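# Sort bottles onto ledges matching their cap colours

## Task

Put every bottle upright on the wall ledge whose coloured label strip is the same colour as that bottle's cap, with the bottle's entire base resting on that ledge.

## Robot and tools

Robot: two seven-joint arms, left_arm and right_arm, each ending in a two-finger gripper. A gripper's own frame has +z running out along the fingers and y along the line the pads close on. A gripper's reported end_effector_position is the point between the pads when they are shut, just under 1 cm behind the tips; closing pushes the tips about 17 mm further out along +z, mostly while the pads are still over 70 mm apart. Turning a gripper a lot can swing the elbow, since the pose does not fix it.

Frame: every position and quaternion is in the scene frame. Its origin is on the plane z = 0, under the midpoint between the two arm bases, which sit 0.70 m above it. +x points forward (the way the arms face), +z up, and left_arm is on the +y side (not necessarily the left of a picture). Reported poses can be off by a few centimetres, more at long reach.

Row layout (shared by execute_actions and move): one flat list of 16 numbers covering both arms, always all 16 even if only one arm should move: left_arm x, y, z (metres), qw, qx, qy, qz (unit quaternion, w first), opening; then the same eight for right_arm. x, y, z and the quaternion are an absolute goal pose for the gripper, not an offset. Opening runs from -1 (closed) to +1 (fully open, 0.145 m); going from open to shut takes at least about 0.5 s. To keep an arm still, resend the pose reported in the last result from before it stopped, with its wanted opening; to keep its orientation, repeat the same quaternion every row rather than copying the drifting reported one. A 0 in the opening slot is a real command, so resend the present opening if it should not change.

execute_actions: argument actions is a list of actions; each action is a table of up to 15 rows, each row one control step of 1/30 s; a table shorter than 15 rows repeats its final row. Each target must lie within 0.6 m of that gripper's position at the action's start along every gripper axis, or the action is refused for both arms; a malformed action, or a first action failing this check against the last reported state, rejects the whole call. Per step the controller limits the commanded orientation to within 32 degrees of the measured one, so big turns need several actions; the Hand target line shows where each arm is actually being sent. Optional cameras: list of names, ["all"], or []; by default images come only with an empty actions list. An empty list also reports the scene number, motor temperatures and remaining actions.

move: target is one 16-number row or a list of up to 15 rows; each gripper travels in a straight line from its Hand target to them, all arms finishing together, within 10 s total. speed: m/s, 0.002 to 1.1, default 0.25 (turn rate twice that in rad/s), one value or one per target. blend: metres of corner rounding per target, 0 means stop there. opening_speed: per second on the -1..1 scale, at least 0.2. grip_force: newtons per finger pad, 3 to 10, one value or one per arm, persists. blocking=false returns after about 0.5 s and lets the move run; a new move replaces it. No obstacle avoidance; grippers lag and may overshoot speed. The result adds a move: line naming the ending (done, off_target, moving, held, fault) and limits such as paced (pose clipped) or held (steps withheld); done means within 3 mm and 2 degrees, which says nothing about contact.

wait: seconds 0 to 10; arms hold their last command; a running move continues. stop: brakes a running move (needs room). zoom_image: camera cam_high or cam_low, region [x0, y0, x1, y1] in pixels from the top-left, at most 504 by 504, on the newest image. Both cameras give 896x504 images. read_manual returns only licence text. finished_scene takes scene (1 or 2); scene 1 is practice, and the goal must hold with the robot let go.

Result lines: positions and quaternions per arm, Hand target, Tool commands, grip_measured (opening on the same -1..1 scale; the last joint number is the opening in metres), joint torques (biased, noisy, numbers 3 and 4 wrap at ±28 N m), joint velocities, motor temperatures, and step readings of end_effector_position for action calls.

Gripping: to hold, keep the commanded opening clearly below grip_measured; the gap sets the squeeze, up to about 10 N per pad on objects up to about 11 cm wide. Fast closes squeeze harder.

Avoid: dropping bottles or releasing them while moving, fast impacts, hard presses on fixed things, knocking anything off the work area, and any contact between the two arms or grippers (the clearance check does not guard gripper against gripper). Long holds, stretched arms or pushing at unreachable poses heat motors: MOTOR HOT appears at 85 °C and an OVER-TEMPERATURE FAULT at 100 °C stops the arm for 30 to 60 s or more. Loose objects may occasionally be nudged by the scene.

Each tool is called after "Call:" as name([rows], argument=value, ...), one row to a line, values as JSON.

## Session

Call:
execute_actions(actions=[])

Call:
zoom_image(camera="cam_high", region=[430, 190, 690, 420])

Call:
zoom_image(camera="cam_low", region=[320, 120, 620, 400])

Scene clock: 0.00 s.
left_arm: end_effector_position=(+0.2239, +0.1828, +0.6144) grip_measured=+1.00 end_effector_quat_wxyz=(-0.319, +0.395, -0.515, +0.691) | right_arm: end_effector_position=(+0.4009, -0.1655, +0.3728) grip_measured=+1.00 end_effector_quat_wxyz=(+0.260, +0.265, +0.837, +0.401)
Joint positions: left_arm=[-1.106 0.942 0.535 2.339 -0.48 -0.199 -0.367 0.145] | right_arm=[0.583 0.619 -0.841 0.925 -1.182 -0.496 -0.047 0.145]
Joint velocities: within noise
Joint torques (N m): no reading
Motor temperatures (°C): left_arm=[21 21 22 20 21 23 21] | right_arm=[21 22 22 19 20 19 21]
Hand target: left_arm +0.2239, +0.1828, +0.6144; -0.319, +0.395, -0.515, +0.691 | right_arm +0.4009, -0.1655, +0.3728; +0.260, +0.265, +0.837, +0.401
Tool commands: left_gripper/opening=+1.0 right_gripper/opening=+1.0

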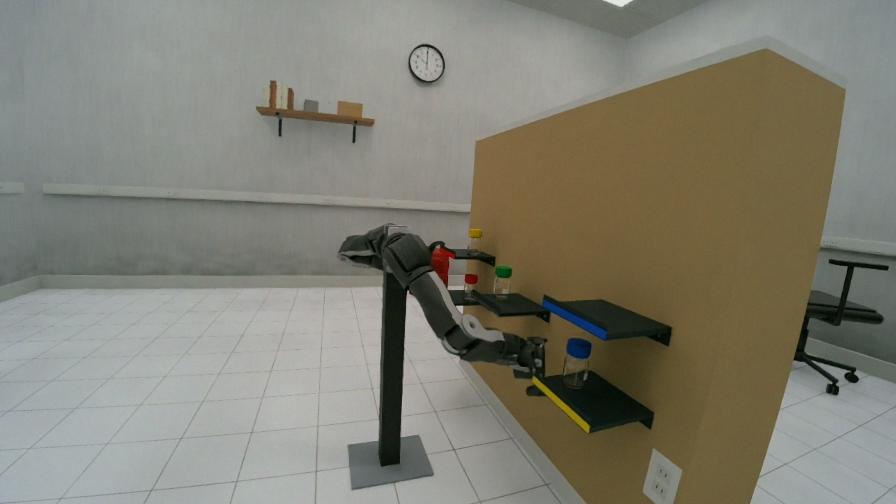

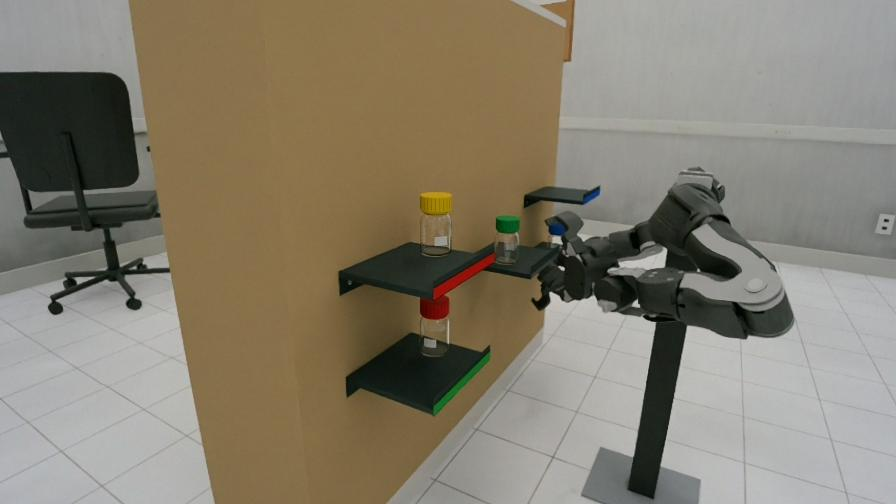

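Scaled by 1.938 from the camera's 896x504 image, which has a finer 1280x720 frame.

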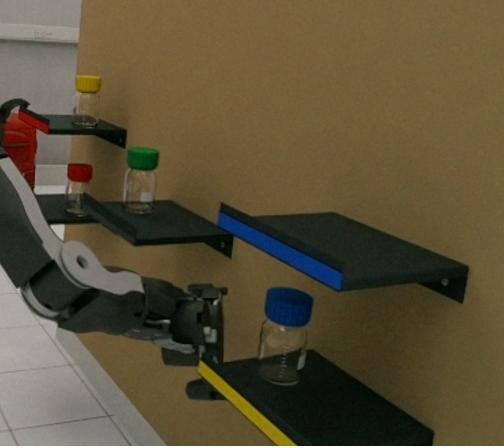

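Scaled by 1.680 from the camera's 896x504 image, which has a finer 1280x720 frame.

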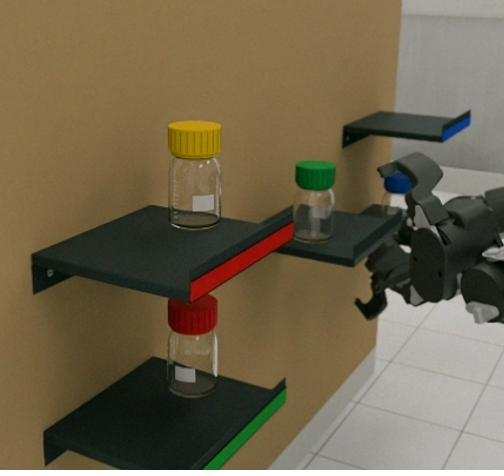

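Call:
move([
  [0.25, 0.21, 0.50, 0, 0.7071, 0, 0.7071, 0.3, 0.27, -0.205, 0.42, 0, 0.7071, 0, 0.7071, 0.3],
  [0.285, 0.25, 0.51, -0.2706, 0.6533, 0.2706, 0.6533, 0.3, 0.285, -0.25, 0.505, 0.2706, 0.6533, -0.2706, 0.6533, 0.3],
], speed=[0.15, 0.15], blend=[0.02, 0], cameras=["all"])

Call:
zoom_image(camera="cam_high", region=[440, 200, 690, 450])

Call:
zoom_image(camera="cam_low", region=[320, 180, 620, 430])

Scene clock: 82.23 s.
left_arm: end_effector_position=(+0.2858, +0.2492, +0.5130) grip_measured=+0.30 end_effector_quat_wxyz=(-0.267, +0.650, +0.270, +0.658) | right_arm: end_effector_position=(+0.2862, -0.2487, +0.5057) grip_measured=+0.30 end_effector_quat_wxyz=(+0.267, +0.653, -0.269, +0.656)
Joint positions: left_arm=[-0.193 0.049 -0.13 1.912 0.023 0.131 -0.919 0.098] | right_arm=[-0.207 -0.152 0.019 1.883 -0.145 0.094 -0.712 0.098]
Joint torques (N m): left_arm=[3.05 -0.12 -0.05 3.99 -0.3 -0.34 -0.02] | right_arm=[2.07 -0.78 -0.31 4.37 -0.35 -0.22 -0.13]
Hand target: left_arm +0.2850, +0.2500, +0.5100; -0.271, +0.653, +0.271, +0.653 | right_arm +0.2850, -0.2500, +0.5050; +0.271, +0.653, -0.270, +0.653
Off the commanded pose: left_arm 0.003 m, 1 deg | right_arm 0.002 m, 1 deg.
move: done

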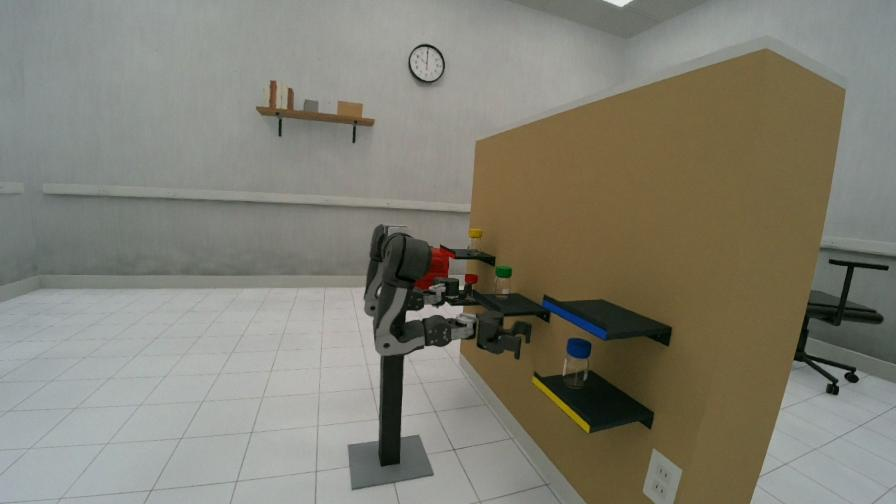

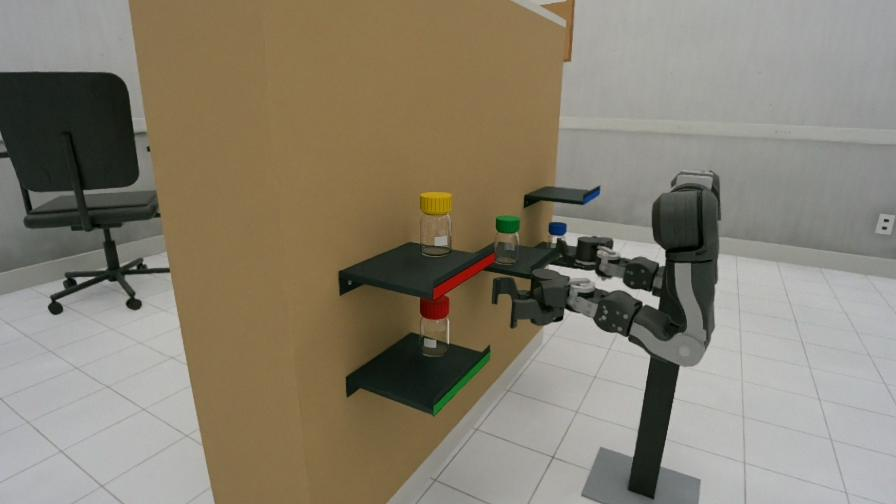

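Scaled by 2.016 from the camera's 896x504 image, which has a finer 1280x720 frame.

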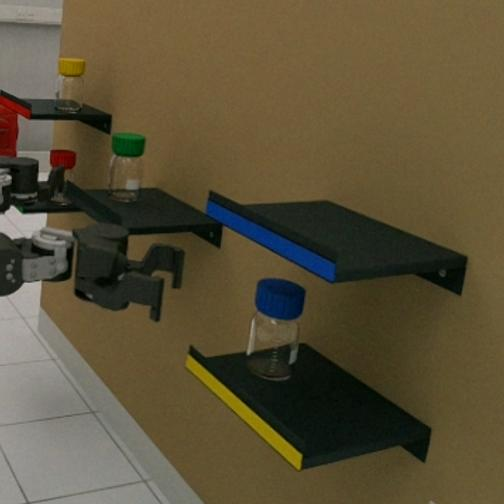

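Scaled by 1.680 from the camera's 896x504 image, which has a finer 1280x720 frame.

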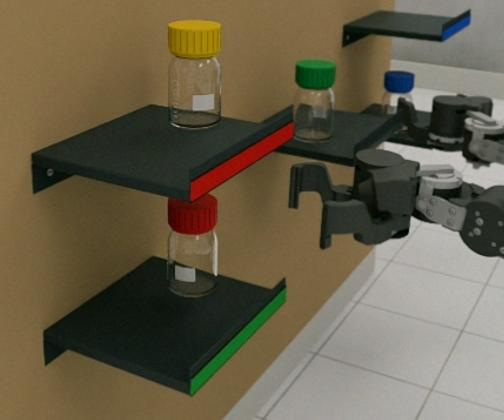

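Call:
move([
  [0.345, 0.311, 0.499, -0.2706, 0.6533, 0.2706, 0.6533, 0.3, 0.344, -0.314, 0.496, 0.2706, 0.6533, -0.2706, 0.6533, 0.3],
  [0.386, 0.352, 0.499, -0.2706, 0.6533, 0.2706, 0.6533, 0.3, 0.384, -0.354, 0.496, 0.2706, 0.6533, -0.2706, 0.6533, 0.3],
], speed=[0.1, 0.06], blend=[0.01, 0], cameras=["all"])

Call:
zoom_image(camera="cam_high", region=[440, 250, 640, 440])

Call:
zoom_image(camera="cam_low", region=[380, 200, 580, 400])

Scene clock: 106.90 s.
left_arm: end_effector_position=(+0.3858, +0.3519, +0.5014) grip_measured=+0.30 end_effector_quat_wxyz=(-0.272, +0.651, +0.272, +0.655) | right_arm: end_effector_position=(+0.3837, -0.3543, +0.4970) grip_measured=+0.30 end_effector_quat_wxyz=(+0.273, +0.653, -0.271, +0.653)
Joint positions: left_arm=[0.268 0.284 0.03 1.322 0.264 0.03 -0.691 0.098] | right_arm=[0.274 0.158 0.202 1.313 0.093 0.043 -0.555 0.098]
Joint torques (N m): left_arm=[6.98 3.02 0.38 4.11 -0.14 -0.6 0.23] | right_arm=[5 2.55 0.13 3.84 -0.16 -0.48 0.15]
Hand target: left_arm +0.3860, +0.3519, +0.4989; -0.271, +0.653, +0.271, +0.653 | right_arm +0.3840, -0.3540, +0.4961; +0.271, +0.653, -0.271, +0.653
Off the commanded pose: left_arm 0.002 m, 0 deg | right_arm 0.001 m, 0 deg.
move: done

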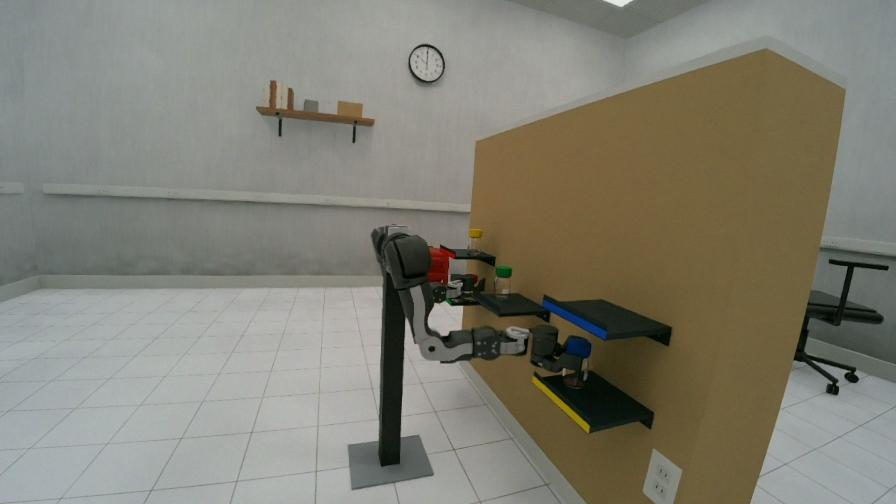

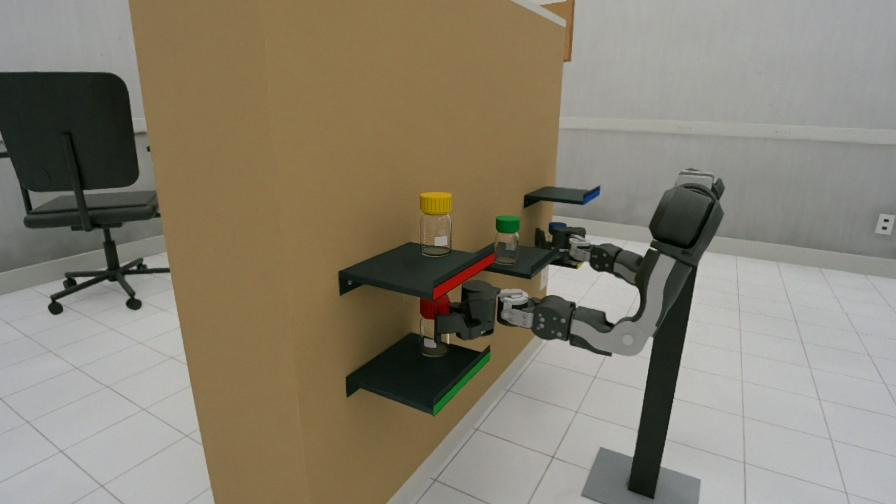

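Scaled by 2.520 from the camera's 896x504 image, which has a finer 1280x720 frame.

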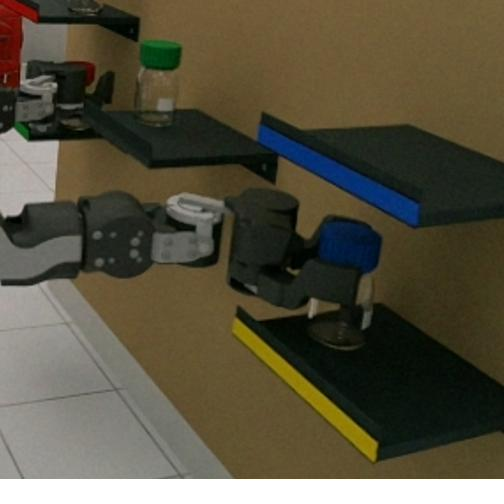

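Scaled by 2.520 from the camera's 896x504 image, which has a finer 1280x720 frame.

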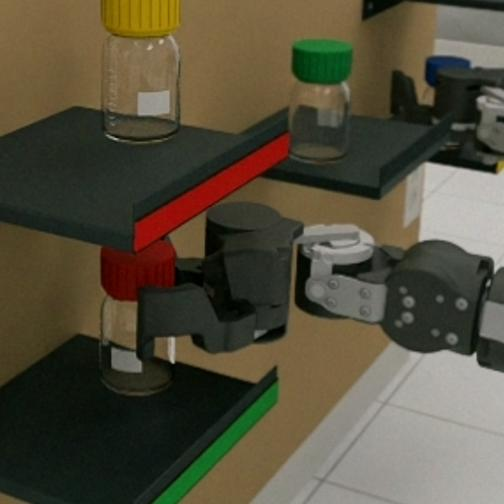

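Call:
zoom_image(camera="cam_low", region=[520, 210, 600, 280])

Call:
zoom_image(camera="cam_high", region=[540, 320, 610, 400])

Call:
zoom_image(camera="cam_high", region=[440, 260, 500, 320])

Scaled by 6.300 from the camera's 896x504 image, which has a finer 1280x720 frame.

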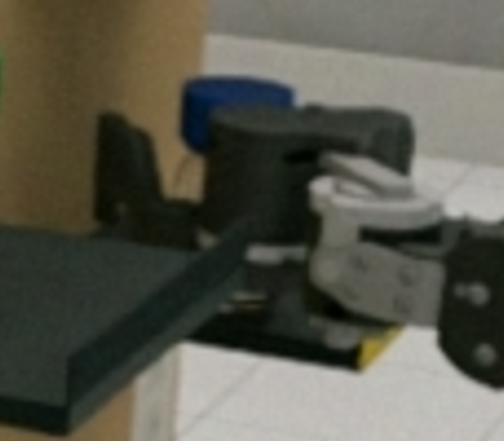

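Scaled by 6.300 from the camera's 896x504 image, which has a finer 1280x720 frame.

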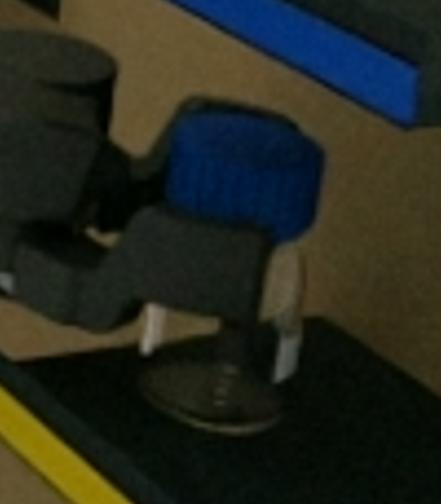

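Scaled by 8.400 from the camera's 896x504 image, which has a finer 1280x720 frame.

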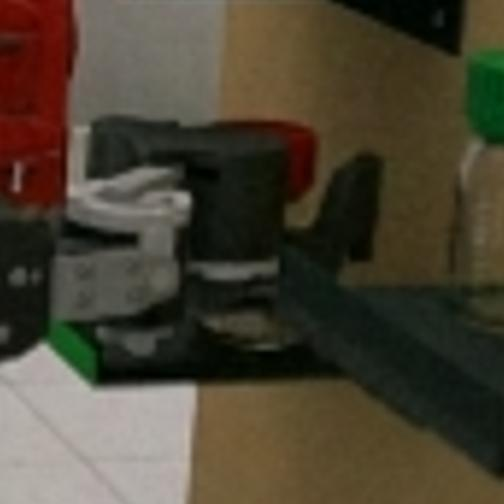

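Call:
move([
  [0.3845, 0.3505, 0.499, -0.2706, 0.6533, 0.2706, 0.6533, 0.3, 0.378, -0.356, 0.496, 0.2706, 0.6533, -0.2706, 0.6533, 0.3],
  [0.3845, 0.3505, 0.499, -0.2706, 0.6533, 0.2706, 0.6533, -0.6, 0.378, -0.356, 0.496, 0.2706, 0.6533, -0.2706, 0.6533, -0.6],
], speed=[0.05, 0.05], opening_speed=0.5, cameras=["all"])

Call:
zoom_image(camera="cam_high", region=[540, 320, 610, 400])

Call:
zoom_image(camera="cam_low", region=[380, 280, 500, 380])

Scene clock: 166.70 s.
left_arm: end_effector_position=(+0.3851, +0.3518, +0.5003) grip_measured=-0.27 end_effector_quat_wxyz=(-0.272, +0.652, +0.271, +0.654) | right_arm: end_effector_position=(+0.3782, -0.3560, +0.4960) grip_measured=-0.27 end_effector_quat_wxyz=(+0.272, +0.653, -0.271, +0.653)
Joint positions: left_arm=[0.264 0.284 0.03 1.323 0.264 0.03 -0.692 0.056] | right_arm=[0.247 0.167 0.203 1.338 0.108 0.043 -0.553 0.056]
Joint torques (N m): left_arm=[6.08 2.49 0.2 6.22 -0.19 -0.52 0.11] | right_arm=[4.6 2.84 0.29 4.82 -0.13 -0.33 0.09]
Hand target: left_arm +0.3845, +0.3504, +0.4990; -0.271, +0.653, +0.271, +0.653 | right_arm +0.3780, -0.3560, +0.4959; +0.271, +0.653, -0.270, +0.653
Off the commanded pose: left_arm 0.002 m, 0 deg | right_arm 0.000 m, 0 deg.
move: done

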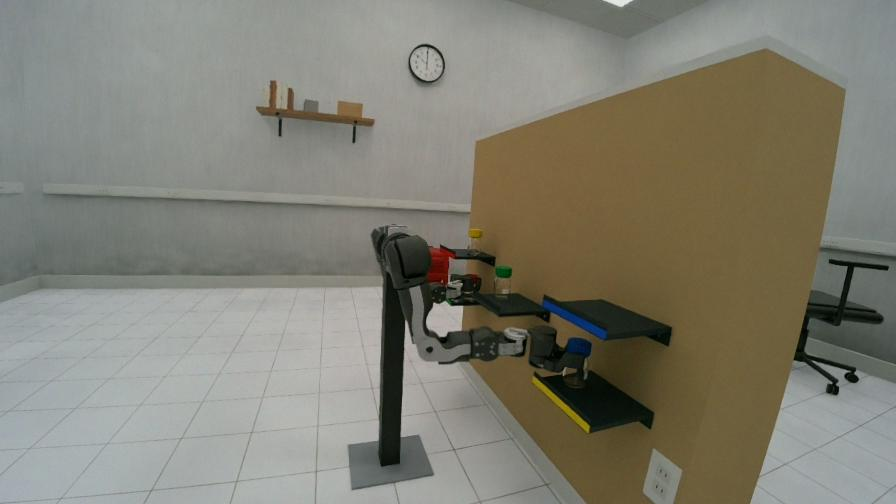

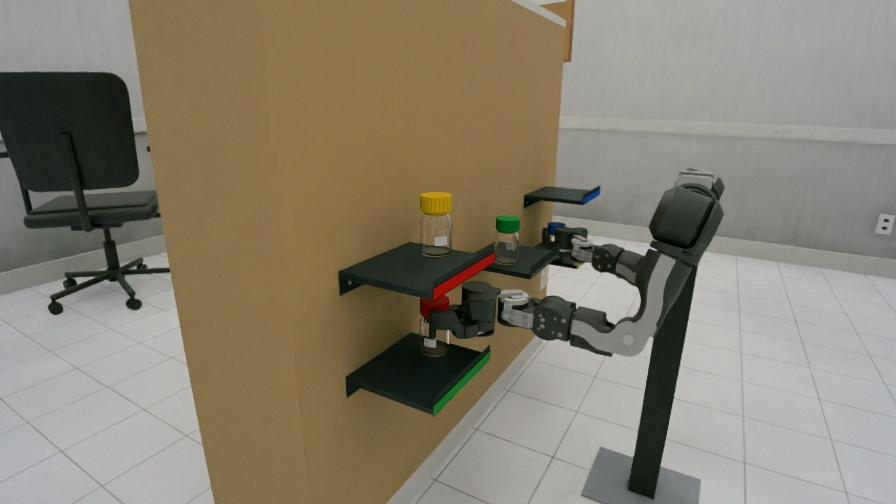

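Scaled by 6.300 from the camera's 896x504 image, which has a finer 1280x720 frame.

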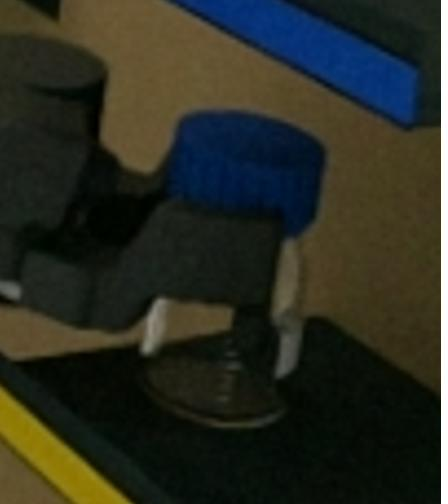

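Scaled by 4.200 from the camera's 896x504 image, which has a finer 1280x720 frame.

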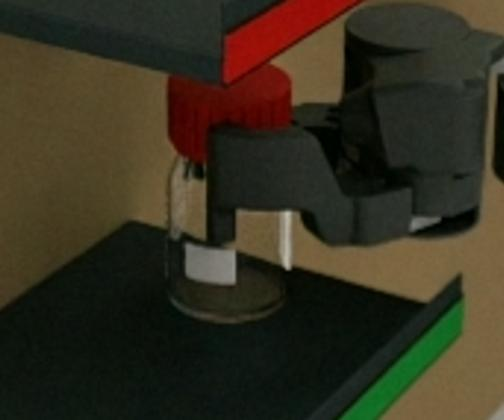

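Call:
move([
  [0.3845, 0.3505, 0.53, -0.2706, 0.6533, 0.2706, 0.6533, -0.6, 0.378, -0.356, 0.53, 0.2706, 0.6533, -0.2706, 0.6533, -0.6],
  [0.385, 0.215, 0.57, -0.183, 0.683, 0.183, 0.683, -0.6, 0.385, -0.215, 0.57, 0.183, 0.683, -0.183, 0.683, -0.6],
  [0.385, 0.205, 0.80, -0.1228, 0.6964, 0.1228, 0.6964, -0.6, 0.385, -0.205, 0.74, 0.1228, 0.6964, -0.1228, 0.6964, -0.6],
  [0.385, 0.30, 0.835, -0.0923, 0.7010, 0.0923, 0.7010, -0.6, 0.385, -0.30, 0.745, 0.183, 0.683, -0.183, 0.683, -0.6],
  [0.385, 0.45, 0.835, -0.0616, 0.7044, 0.0616, 0.7044, -0.6, 0.385, -0.40, 0.735, 0.183, 0.683, -0.183, 0.683, -0.6],
  [0.385, 0.45, 0.72, -0.0616, 0.7044, 0.0616, 0.7044, -0.6, 0.385, -0.40, 0.705, 0.183, 0.683, -0.183, 0.683, -0.6],
], speed=[0.08, 0.15, 0.17, 0.16, 0.16, 0.12], blend=[0.01, 0.03, 0.03, 0.03, 0.03, 0], cameras=["all"])

Call:
zoom_image(camera="cam_high", region=[520, 230, 680, 370])

Call:
zoom_image(camera="cam_low", region=[320, 160, 520, 320])

Scene clock: 204.67 s.
left_arm: end_effector_position=(+0.3857, +0.4489, +0.7158) grip_measured=-0.27 end_effector_quat_wxyz=(-0.059, +0.710, +0.060, +0.699) | right_arm: end_effector_position=(+0.3855, -0.3999, +0.7003) grip_measured=-0.27 end_effector_quat_wxyz=(+0.183, +0.689, -0.184, +0.677)
Joint positions: left_arm=[0.947 1.474 -0.765 1.275 1.46 0.175 0.063 0.056] | right_arm=[0.584 1.183 -0.27 1.658 1.271 0.375 -0.723 0.056]
Joint torques (N m): left_arm=[6.32 5.74 4.03 1.13 0.24 -0.96 -0.05] | right_arm=[5.05 6.53 4.92 2.07 -0.47 -0.63 0.14]
Hand target: left_arm +0.3850, +0.4500, +0.7200; -0.062, +0.704, +0.062, +0.704 | right_arm +0.3850, -0.3999, +0.7049; +0.183, +0.683, -0.183, +0.683
Off the commanded pose: left_arm 0.004 m, 1 deg | right_arm 0.005 m, 1 deg.
move: off_target (left_arm, right_arm)

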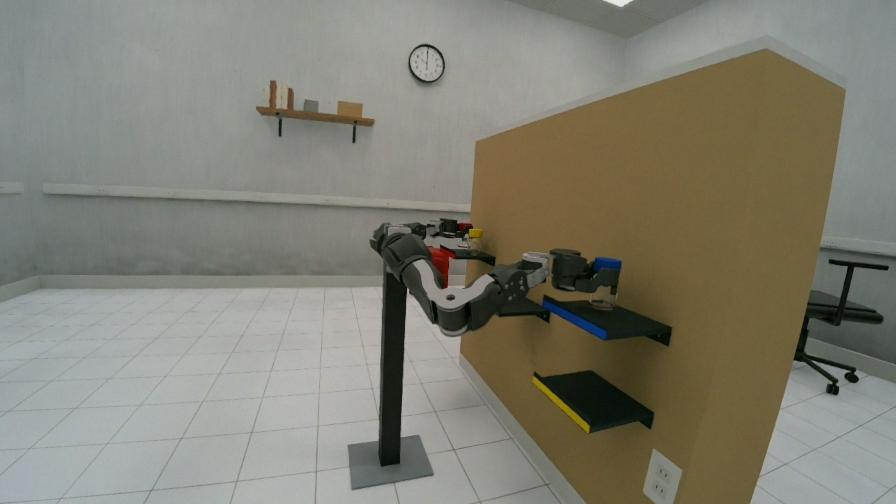

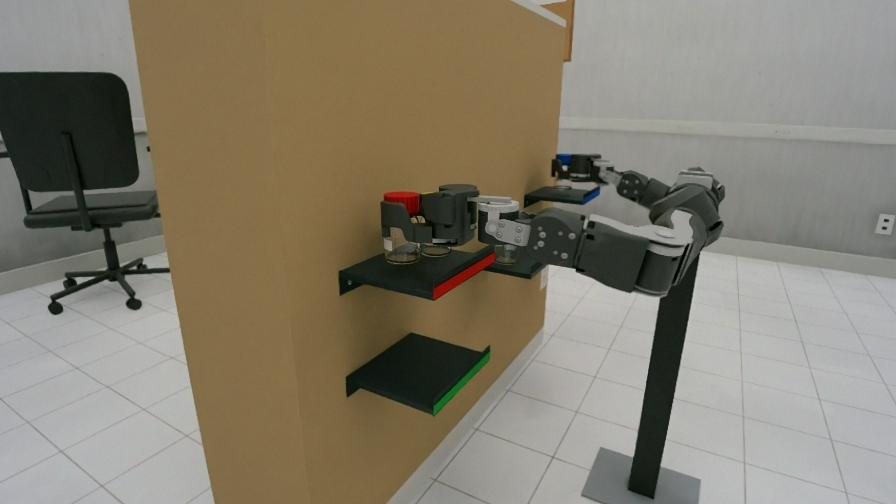

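Scaled by 3.150 from the camera's 896x504 image, which has a finer 1280x720 frame.

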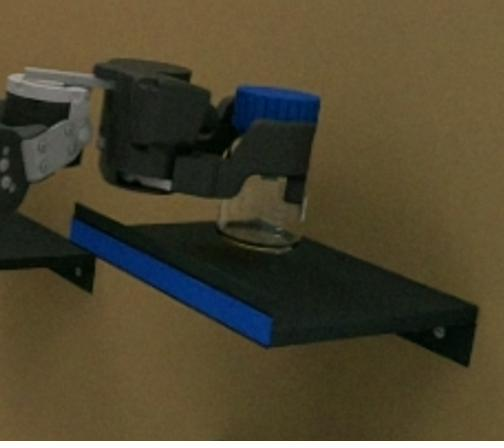

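Scaled by 2.520 from the camera's 896x504 image, which has a finer 1280x720 frame.

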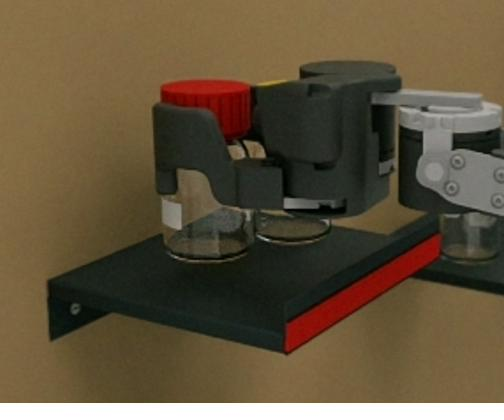

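Call:
move([
  [0.385, 0.45, 0.702, -0.0616, 0.7044, 0.0616, 0.7044, -0.6, 0.382, -0.40, 0.697, 0.183, 0.683, -0.183, 0.683, -0.6],
  [0.385, 0.45, 0.693, -0.0616, 0.7044, 0.0616, 0.7044, -0.6, 0.382, -0.40, 0.688, 0.183, 0.683, -0.183, 0.683, -0.6],
], speed=[0.05, 0.02], blend=[0.002, 0], cameras=["all"])

Call:
zoom_image(camera="cam_low", region=[320, 160, 520, 320])

Call:
zoom_image(camera="cam_high", region=[520, 230, 680, 370])

Scene clock: 220.53 s.
left_arm: end_effector_position=(+0.3851, +0.4494, +0.6989) grip_measured=-0.27 end_effector_quat_wxyz=(-0.059, +0.698, +0.061, +0.711) | right_arm: end_effector_position=(+0.3823, -0.3997, +0.6879) grip_measured=-0.27 end_effector_quat_wxyz=(+0.183, +0.684, -0.184, +0.682)
Joint positions: left_arm=[0.842 1.485 -0.77 1.281 1.5 0.036 0.059 0.056] | right_arm=[0.499 1.206 -0.263 1.675 1.271 0.284 -0.723 0.056]
Joint torques (N m): left_arm=[4.13 6.13 2.29 0.85 0.14 -0.45 -0.05] | right_arm=[3.97 6.69 4.49 1.73 -0.3 -0.45 0.05]
Hand target: left_arm +0.3849, +0.4501, +0.6930; -0.062, +0.705, +0.062, +0.704 | right_arm +0.3820, -0.4000, +0.6881; +0.183, +0.683, -0.183, +0.683
Off the commanded pose: left_arm 0.006 m, 1 deg | right_arm 0.000 m, 0 deg.
move: off_target (left_arm)

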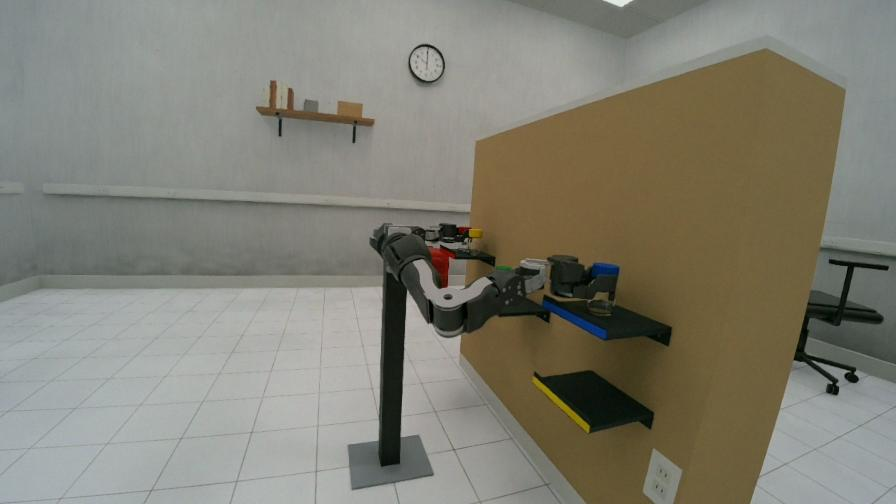

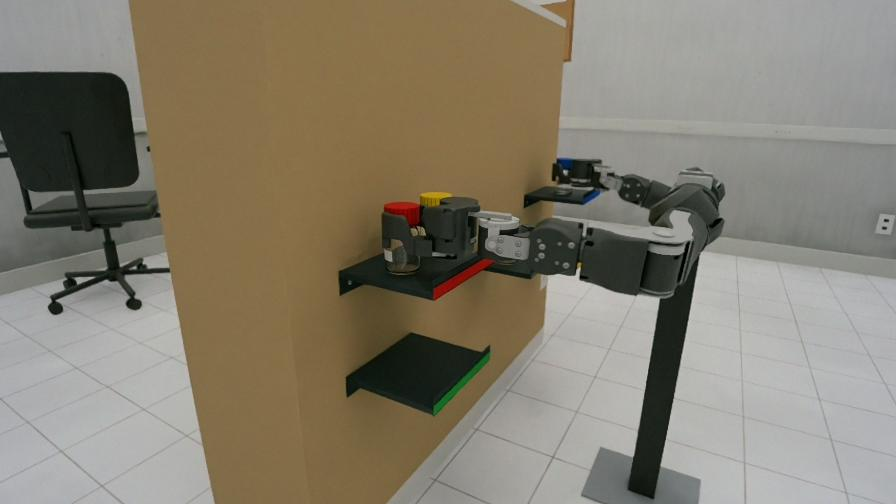

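Scaled by 2.520 from the camera's 896x504 image, which has a finer 1280x720 frame.

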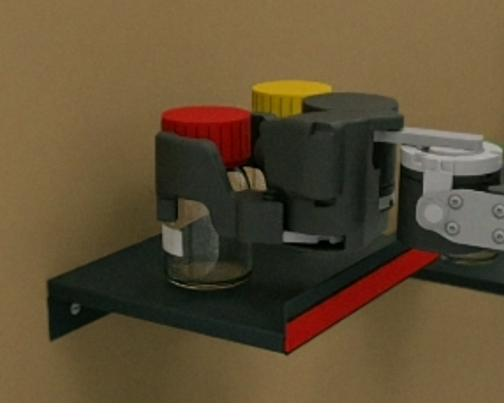

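Scaled by 3.150 from the camera's 896x504 image, which has a finer 1280x720 frame.

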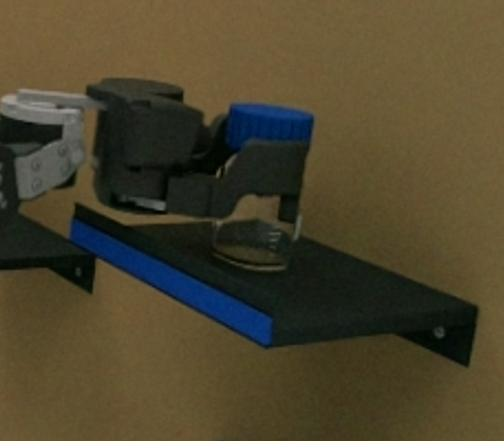

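Call:
move([
  [0.385, 0.45, 0.6985, -0.0616, 0.7044, 0.0616, 0.7044, -0.6, 0.382, -0.40, 0.688, 0.183, 0.683, -0.183, 0.683, -0.6],
  [0.385, 0.45, 0.6985, -0.0616, 0.7044, 0.0616, 0.7044, 0.1, 0.382, -0.40, 0.688, 0.183, 0.683, -0.183, 0.683, 0.1],
  [0.385, 0.45, 0.79, -0.0616, 0.7044, 0.0616, 0.7044, 0.1, 0.382, -0.40, 0.78, 0.183, 0.683, -0.183, 0.683, 0.1],
  [0.385, 0.20, 0.79, 0, 0.7071, 0, 0.7071, 0.1, 0.385, -0.25, 0.74, 0.0923, 0.7010, -0.0923, 0.7010, 0.1],
  [0.381, 0.0486, 0.70, 0, 0.7071, 0, 0.7071, 0.1, 0.385, -0.225, 0.70, 0, 0.7071, 0, 0.7071, 0.1],
], speed=[0.03, 0.05, 0.08, 0.16, 0.16], blend=[0, 0, 0.02, 0.04, 0], opening_speed=0.8, cameras=["all"])

Call:
zoom_image(camera="cam_high", region=[440, 200, 680, 370])

Call:
zoom_image(camera="cam_low", region=[360, 140, 620, 320])

Scene clock: 256.67 s.
left_arm: end_effector_position=(+0.3805, +0.0476, +0.7012) grip_measured=+0.10 end_effector_quat_wxyz=(+0.001, +0.706, -0.003, +0.708) | right_arm: end_effector_position=(+0.3849, -0.2247, +0.6993) grip_measured=+0.10 end_effector_quat_wxyz=(+0.001, +0.708, +0.000, +0.706)
Joint positions: left_arm=[1.05 0.367 -0.976 1.969 1.22 0.516 -1.354 0.083] | right_arm=[0.637 1.034 -0.393 2.016 1.293 0.453 -0.655 0.083]
Joint torques (N m): left_arm=[7.69 -0.22 2.52 1.52 -0.38 -0.28 -0.01] | right_arm=[4.42 4.1 4.05 1.29 -0.29 -0.49 0.17]
Hand target: left_arm +0.3810, +0.0486, +0.7000; +0.000, +0.707, +0.000, +0.707 | right_arm +0.3850, -0.2250, +0.6999; +0.000, +0.707, +0.000, +0.707
Off the commanded pose: left_arm 0.002 m, 0 deg | right_arm 0.001 m, 0 deg.
move: done

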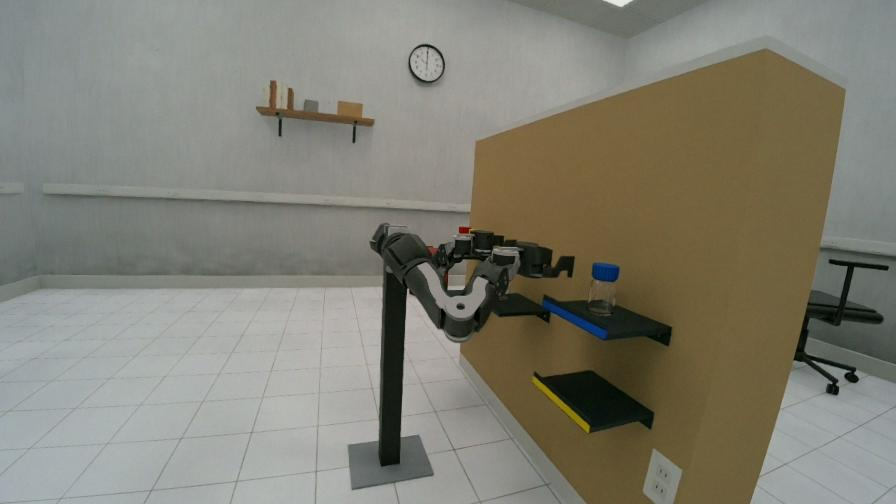

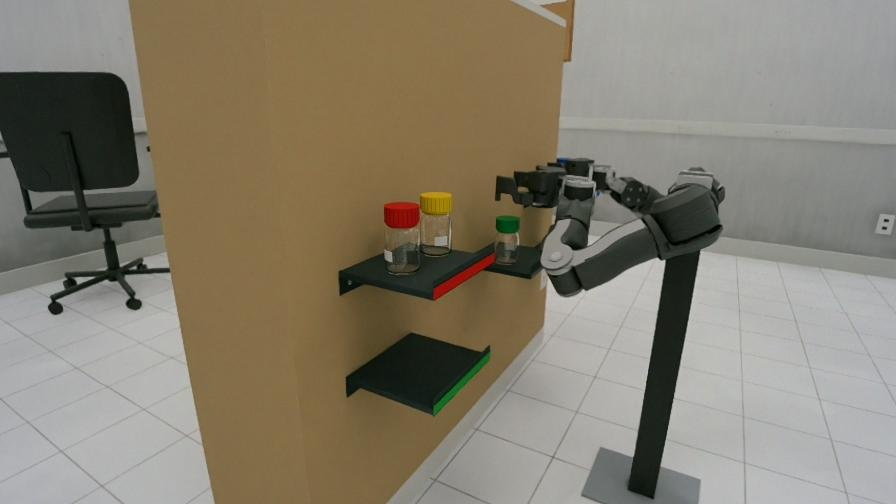

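Scaled by 2.100 from the camera's 896x504 image, which has a finer 1280x720 frame.

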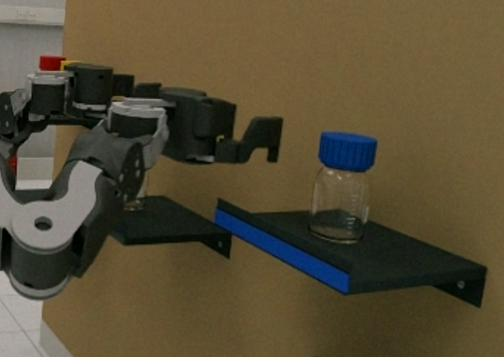

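Scaled by 1.938 from the camera's 896x504 image, which has a finer 1280x720 frame.

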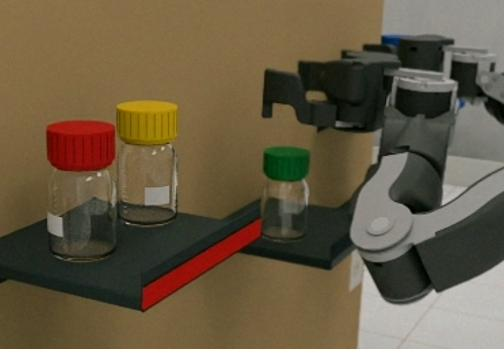

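Call:
move([
  [0.381, 0.0486, 0.597, 0, 0.7071, 0, 0.7071, 0.1, 0.385, -0.225, 0.70, 0, 0.7071, 0, 0.7071, 0.1],
  [0.381, 0.0486, 0.597, 0, 0.7071, 0, 0.7071, -0.6, 0.385, -0.225, 0.70, 0, 0.7071, 0, 0.7071, 0.1],
  [0.381, 0.0486, 0.66, 0, 0.7071, 0, 0.7071, -0.6, 0.385, -0.225, 0.70, 0, 0.7071, 0, 0.7071, 0.1],
  [0.385, 0.20, 0.655, -0.0923, 0.7010, 0.0923, 0.7010, -0.6, 0.385, -0.225, 0.70, 0, 0.7071, 0, 0.7071, 0.1],
  [0.385, 0.21, 0.56, -0.183, 0.683, 0.183, 0.683, -0.6, 0.385, -0.225, 0.70, 0, 0.7071, 0, 0.7071, 0.1],
], speed=[0.08, 0.05, 0.08, 0.15, 0.15], blend=[0, 0, 0.015, 0.03, 0], opening_speed=0.7, cameras=["all"])

Call:
zoom_image(camera="cam_low", region=[360, 180, 620, 420])

Scene clock: 281.53 s.
left_arm: end_effector_position=(+0.3851, +0.2090, +0.5584) grip_measured=-0.28 end_effector_quat_wxyz=(-0.181, +0.687, +0.181, +0.680) | right_arm: end_effector_position=(+0.3849, -0.2247, +0.6994) grip_measured=+0.10 end_effector_quat_wxyz=(+0.001, +0.708, -0.001, +0.706)
Joint positions: left_arm=[0.649 0.685 -1.022 1.747 0.901 0 -1.383 0.055] | right_arm=[0.637 1.034 -0.393 2.016 1.293 0.452 -0.655 0.083]
Joint torques (N m): left_arm=[7.85 1.6 2.55 3.03 -0.68 -0.32 -0.05] | right_arm=[4.5 4.1 4.05 1.22 -0.27 -0.49 0.17]
Hand target: left_arm +0.3850, +0.2099, +0.5600; -0.183, +0.683, +0.183, +0.683 | right_arm +0.3850, -0.2250, +0.6999; +0.000, +0.707, +0.000, +0.707
Off the commanded pose: left_arm 0.002 m, 1 deg | right_arm 0.001 m, 0 deg.
move: done

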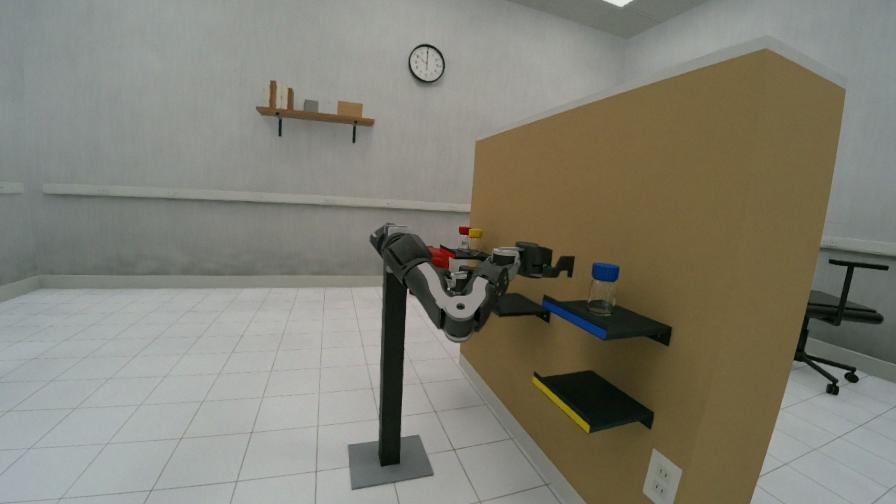

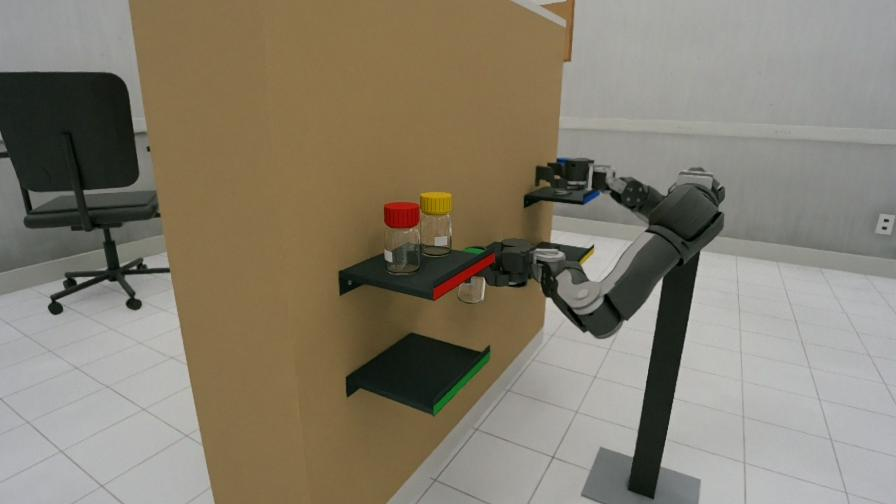

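Scaled by 1.938 from the camera's 896x504 image, which has a finer 1280x720 frame.

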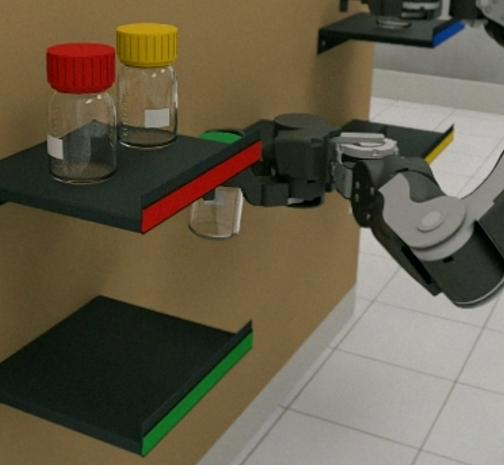

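Call:
move([
  [0.385, 0.29, 0.549, -0.183, 0.683, 0.183, 0.683, -0.6, 0.385, -0.225, 0.70, 0, 0.7071, 0, 0.7071, 0.1],
  [0.383, 0.385, 0.545, -0.183, 0.683, 0.183, 0.683, -0.6, 0.385, -0.225, 0.70, 0, 0.7071, 0, 0.7071, 0.1],
  [0.383, 0.385, 0.512, -0.183, 0.683, 0.183, 0.683, -0.6, 0.385, -0.225, 0.70, 0, 0.7071, 0, 0.7071, 0.1],
  [0.383, 0.385, 0.499, -0.183, 0.683, 0.183, 0.683, -0.6, 0.385, -0.225, 0.70, 0, 0.7071, 0, 0.7071, 0.1],
], speed=[0.13, 0.12, 0.08, 0.02], blend=[0.01, 0.01, 0.002, 0], cameras=["all"])

Call:
zoom_image(camera="cam_low", region=[330, 260, 530, 420])

Scene clock: 299.57 s.
left_arm: end_effector_position=(+0.3840, +0.3880, +0.5080) grip_measured=-0.28 end_effector_quat_wxyz=(-0.186, +0.673, +0.185, +0.692) | right_arm: end_effector_position=(+0.3849, -0.2247, +0.6994) grip_measured=+0.10 end_effector_quat_wxyz=(+0.001, +0.708, -0.001, +0.706)
Joint positions: left_arm=[0.517 1.048 -0.981 1.312 1.177 -0.49 -0.741 0.055] | right_arm=[0.637 1.034 -0.393 2.016 1.293 0.452 -0.655 0.083]
Joint velocities: left_arm=[within noise] | right_arm=[-0.011 -0.033 -0.002 0.012 0.022 0.154 0.007 0]
Joint torques (N m): left_arm=[4.76 3.86 1.42 1.17 0.05 -0.28 0.3] | right_arm=[4.47 4.18 4.04 1.22 -0.27 -0.47 0.17]
Motor temperatures (°C): left_arm=[26 22 24 22 22 24 21] | right_arm=[23 24 24 20 20 20 21]
Hand target: left_arm +0.3828, +0.3850, +0.4991; -0.183, +0.683, +0.183, +0.683 | right_arm +0.3850, -0.2250, +0.6999; +0.000, +0.707, +0.000, +0.707
Off the commanded pose: left_arm 0.010 m, 2 deg | right_arm 0.001 m, 0 deg.
move: off_target (left_arm)

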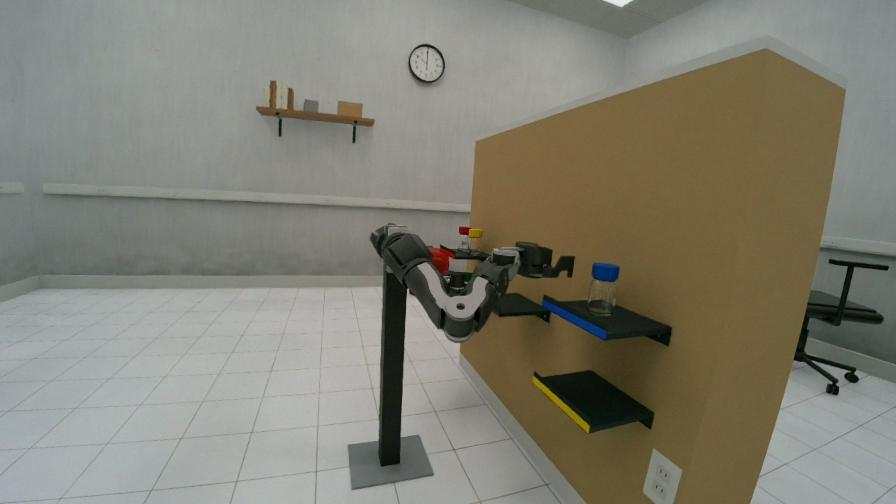

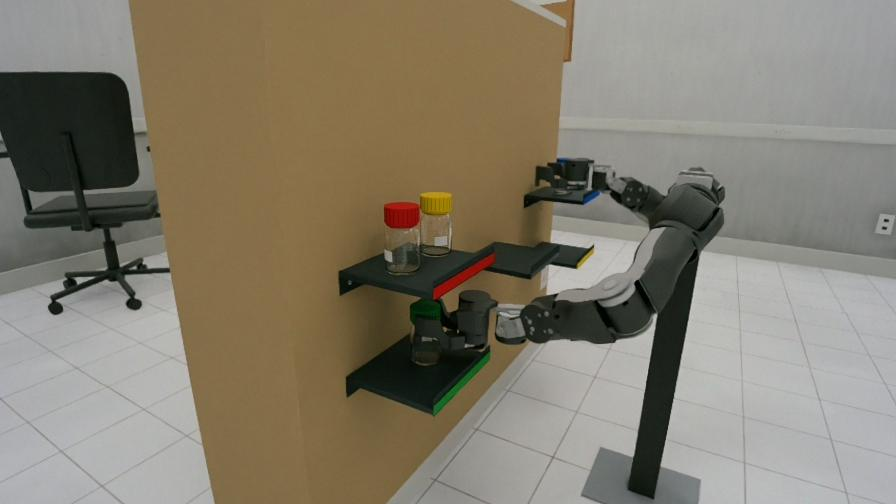

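Scaled by 2.520 from the camera's 896x504 image, which has a finer 1280x720 frame.

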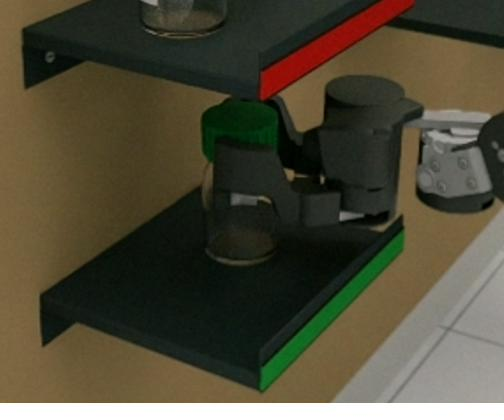

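Call:
move(target=[0.383, 0.385, 0.508, -0.183, 0.683, 0.183, 0.683, -0.6, 0.385, -0.225, 0.70, 0, 0.7071, 0, 0.7071, 0.1], speed=0.03, cameras=["cam_low", "cam_high"])

Call:
zoom_image(camera="cam_low", region=[380, 280, 500, 390])

Scene clock: 306.37 s.
left_arm: end_effector_position=(+0.3836, +0.3844, +0.5083) grip_measured=-0.28 end_effector_quat_wxyz=(-0.182, +0.682, +0.182, +0.684) | right_arm: end_effector_position=(+0.3849, -0.2247, +0.6994) grip_measured=+0.10 end_effector_quat_wxyz=(+0.001, +0.708, -0.001, +0.706)
Joint positions: left_arm=[0.517 1.062 -0.981 1.343 1.191 -0.462 -0.742 0.055] | right_arm=[0.637 1.034 -0.393 2.016 1.293 0.452 -0.655 0.083]
Joint torques (N m): left_arm=[6.42 5.92 2.81 2.45 -0.13 -0.45 -0.01] | right_arm=[4.5 4.1 4.04 1.18 -0.3 -0.49 0.16]
Hand target: left_arm +0.3830, +0.3849, +0.5079; -0.183, +0.683, +0.183, +0.683 | right_arm +0.3850, -0.2250, +0.6999; +0.000, +0.707, +0.000, +0.707
Off the commanded pose: left_arm 0.001 m, 0 deg | right_arm 0.001 m, 0 deg.
move: done

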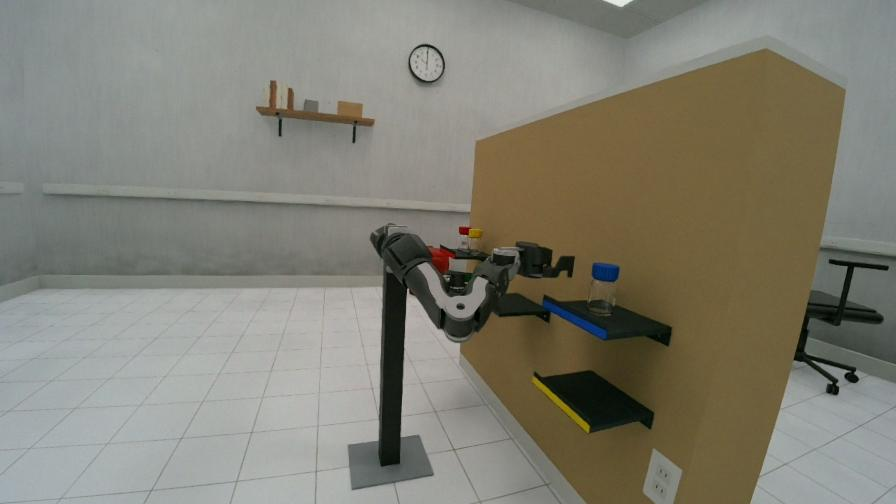

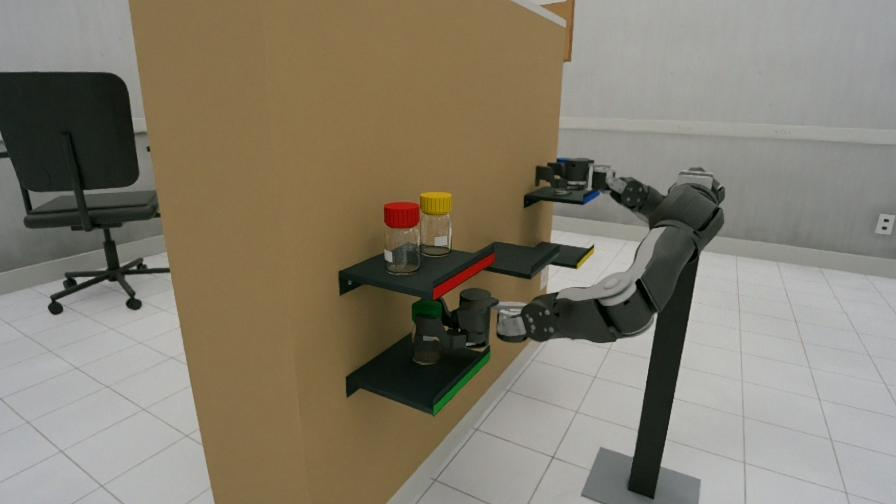

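Scaled by 4.200 from the camera's 896x504 image, which has a finer 1280x720 frame.

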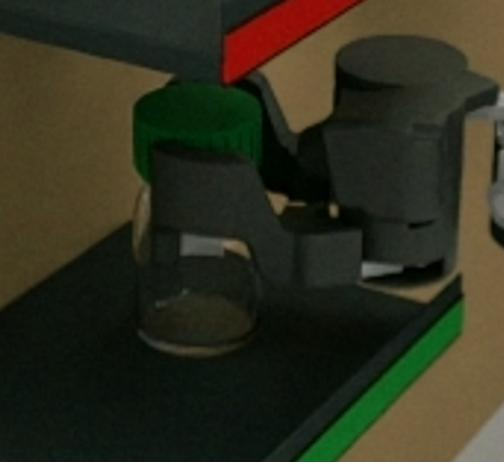

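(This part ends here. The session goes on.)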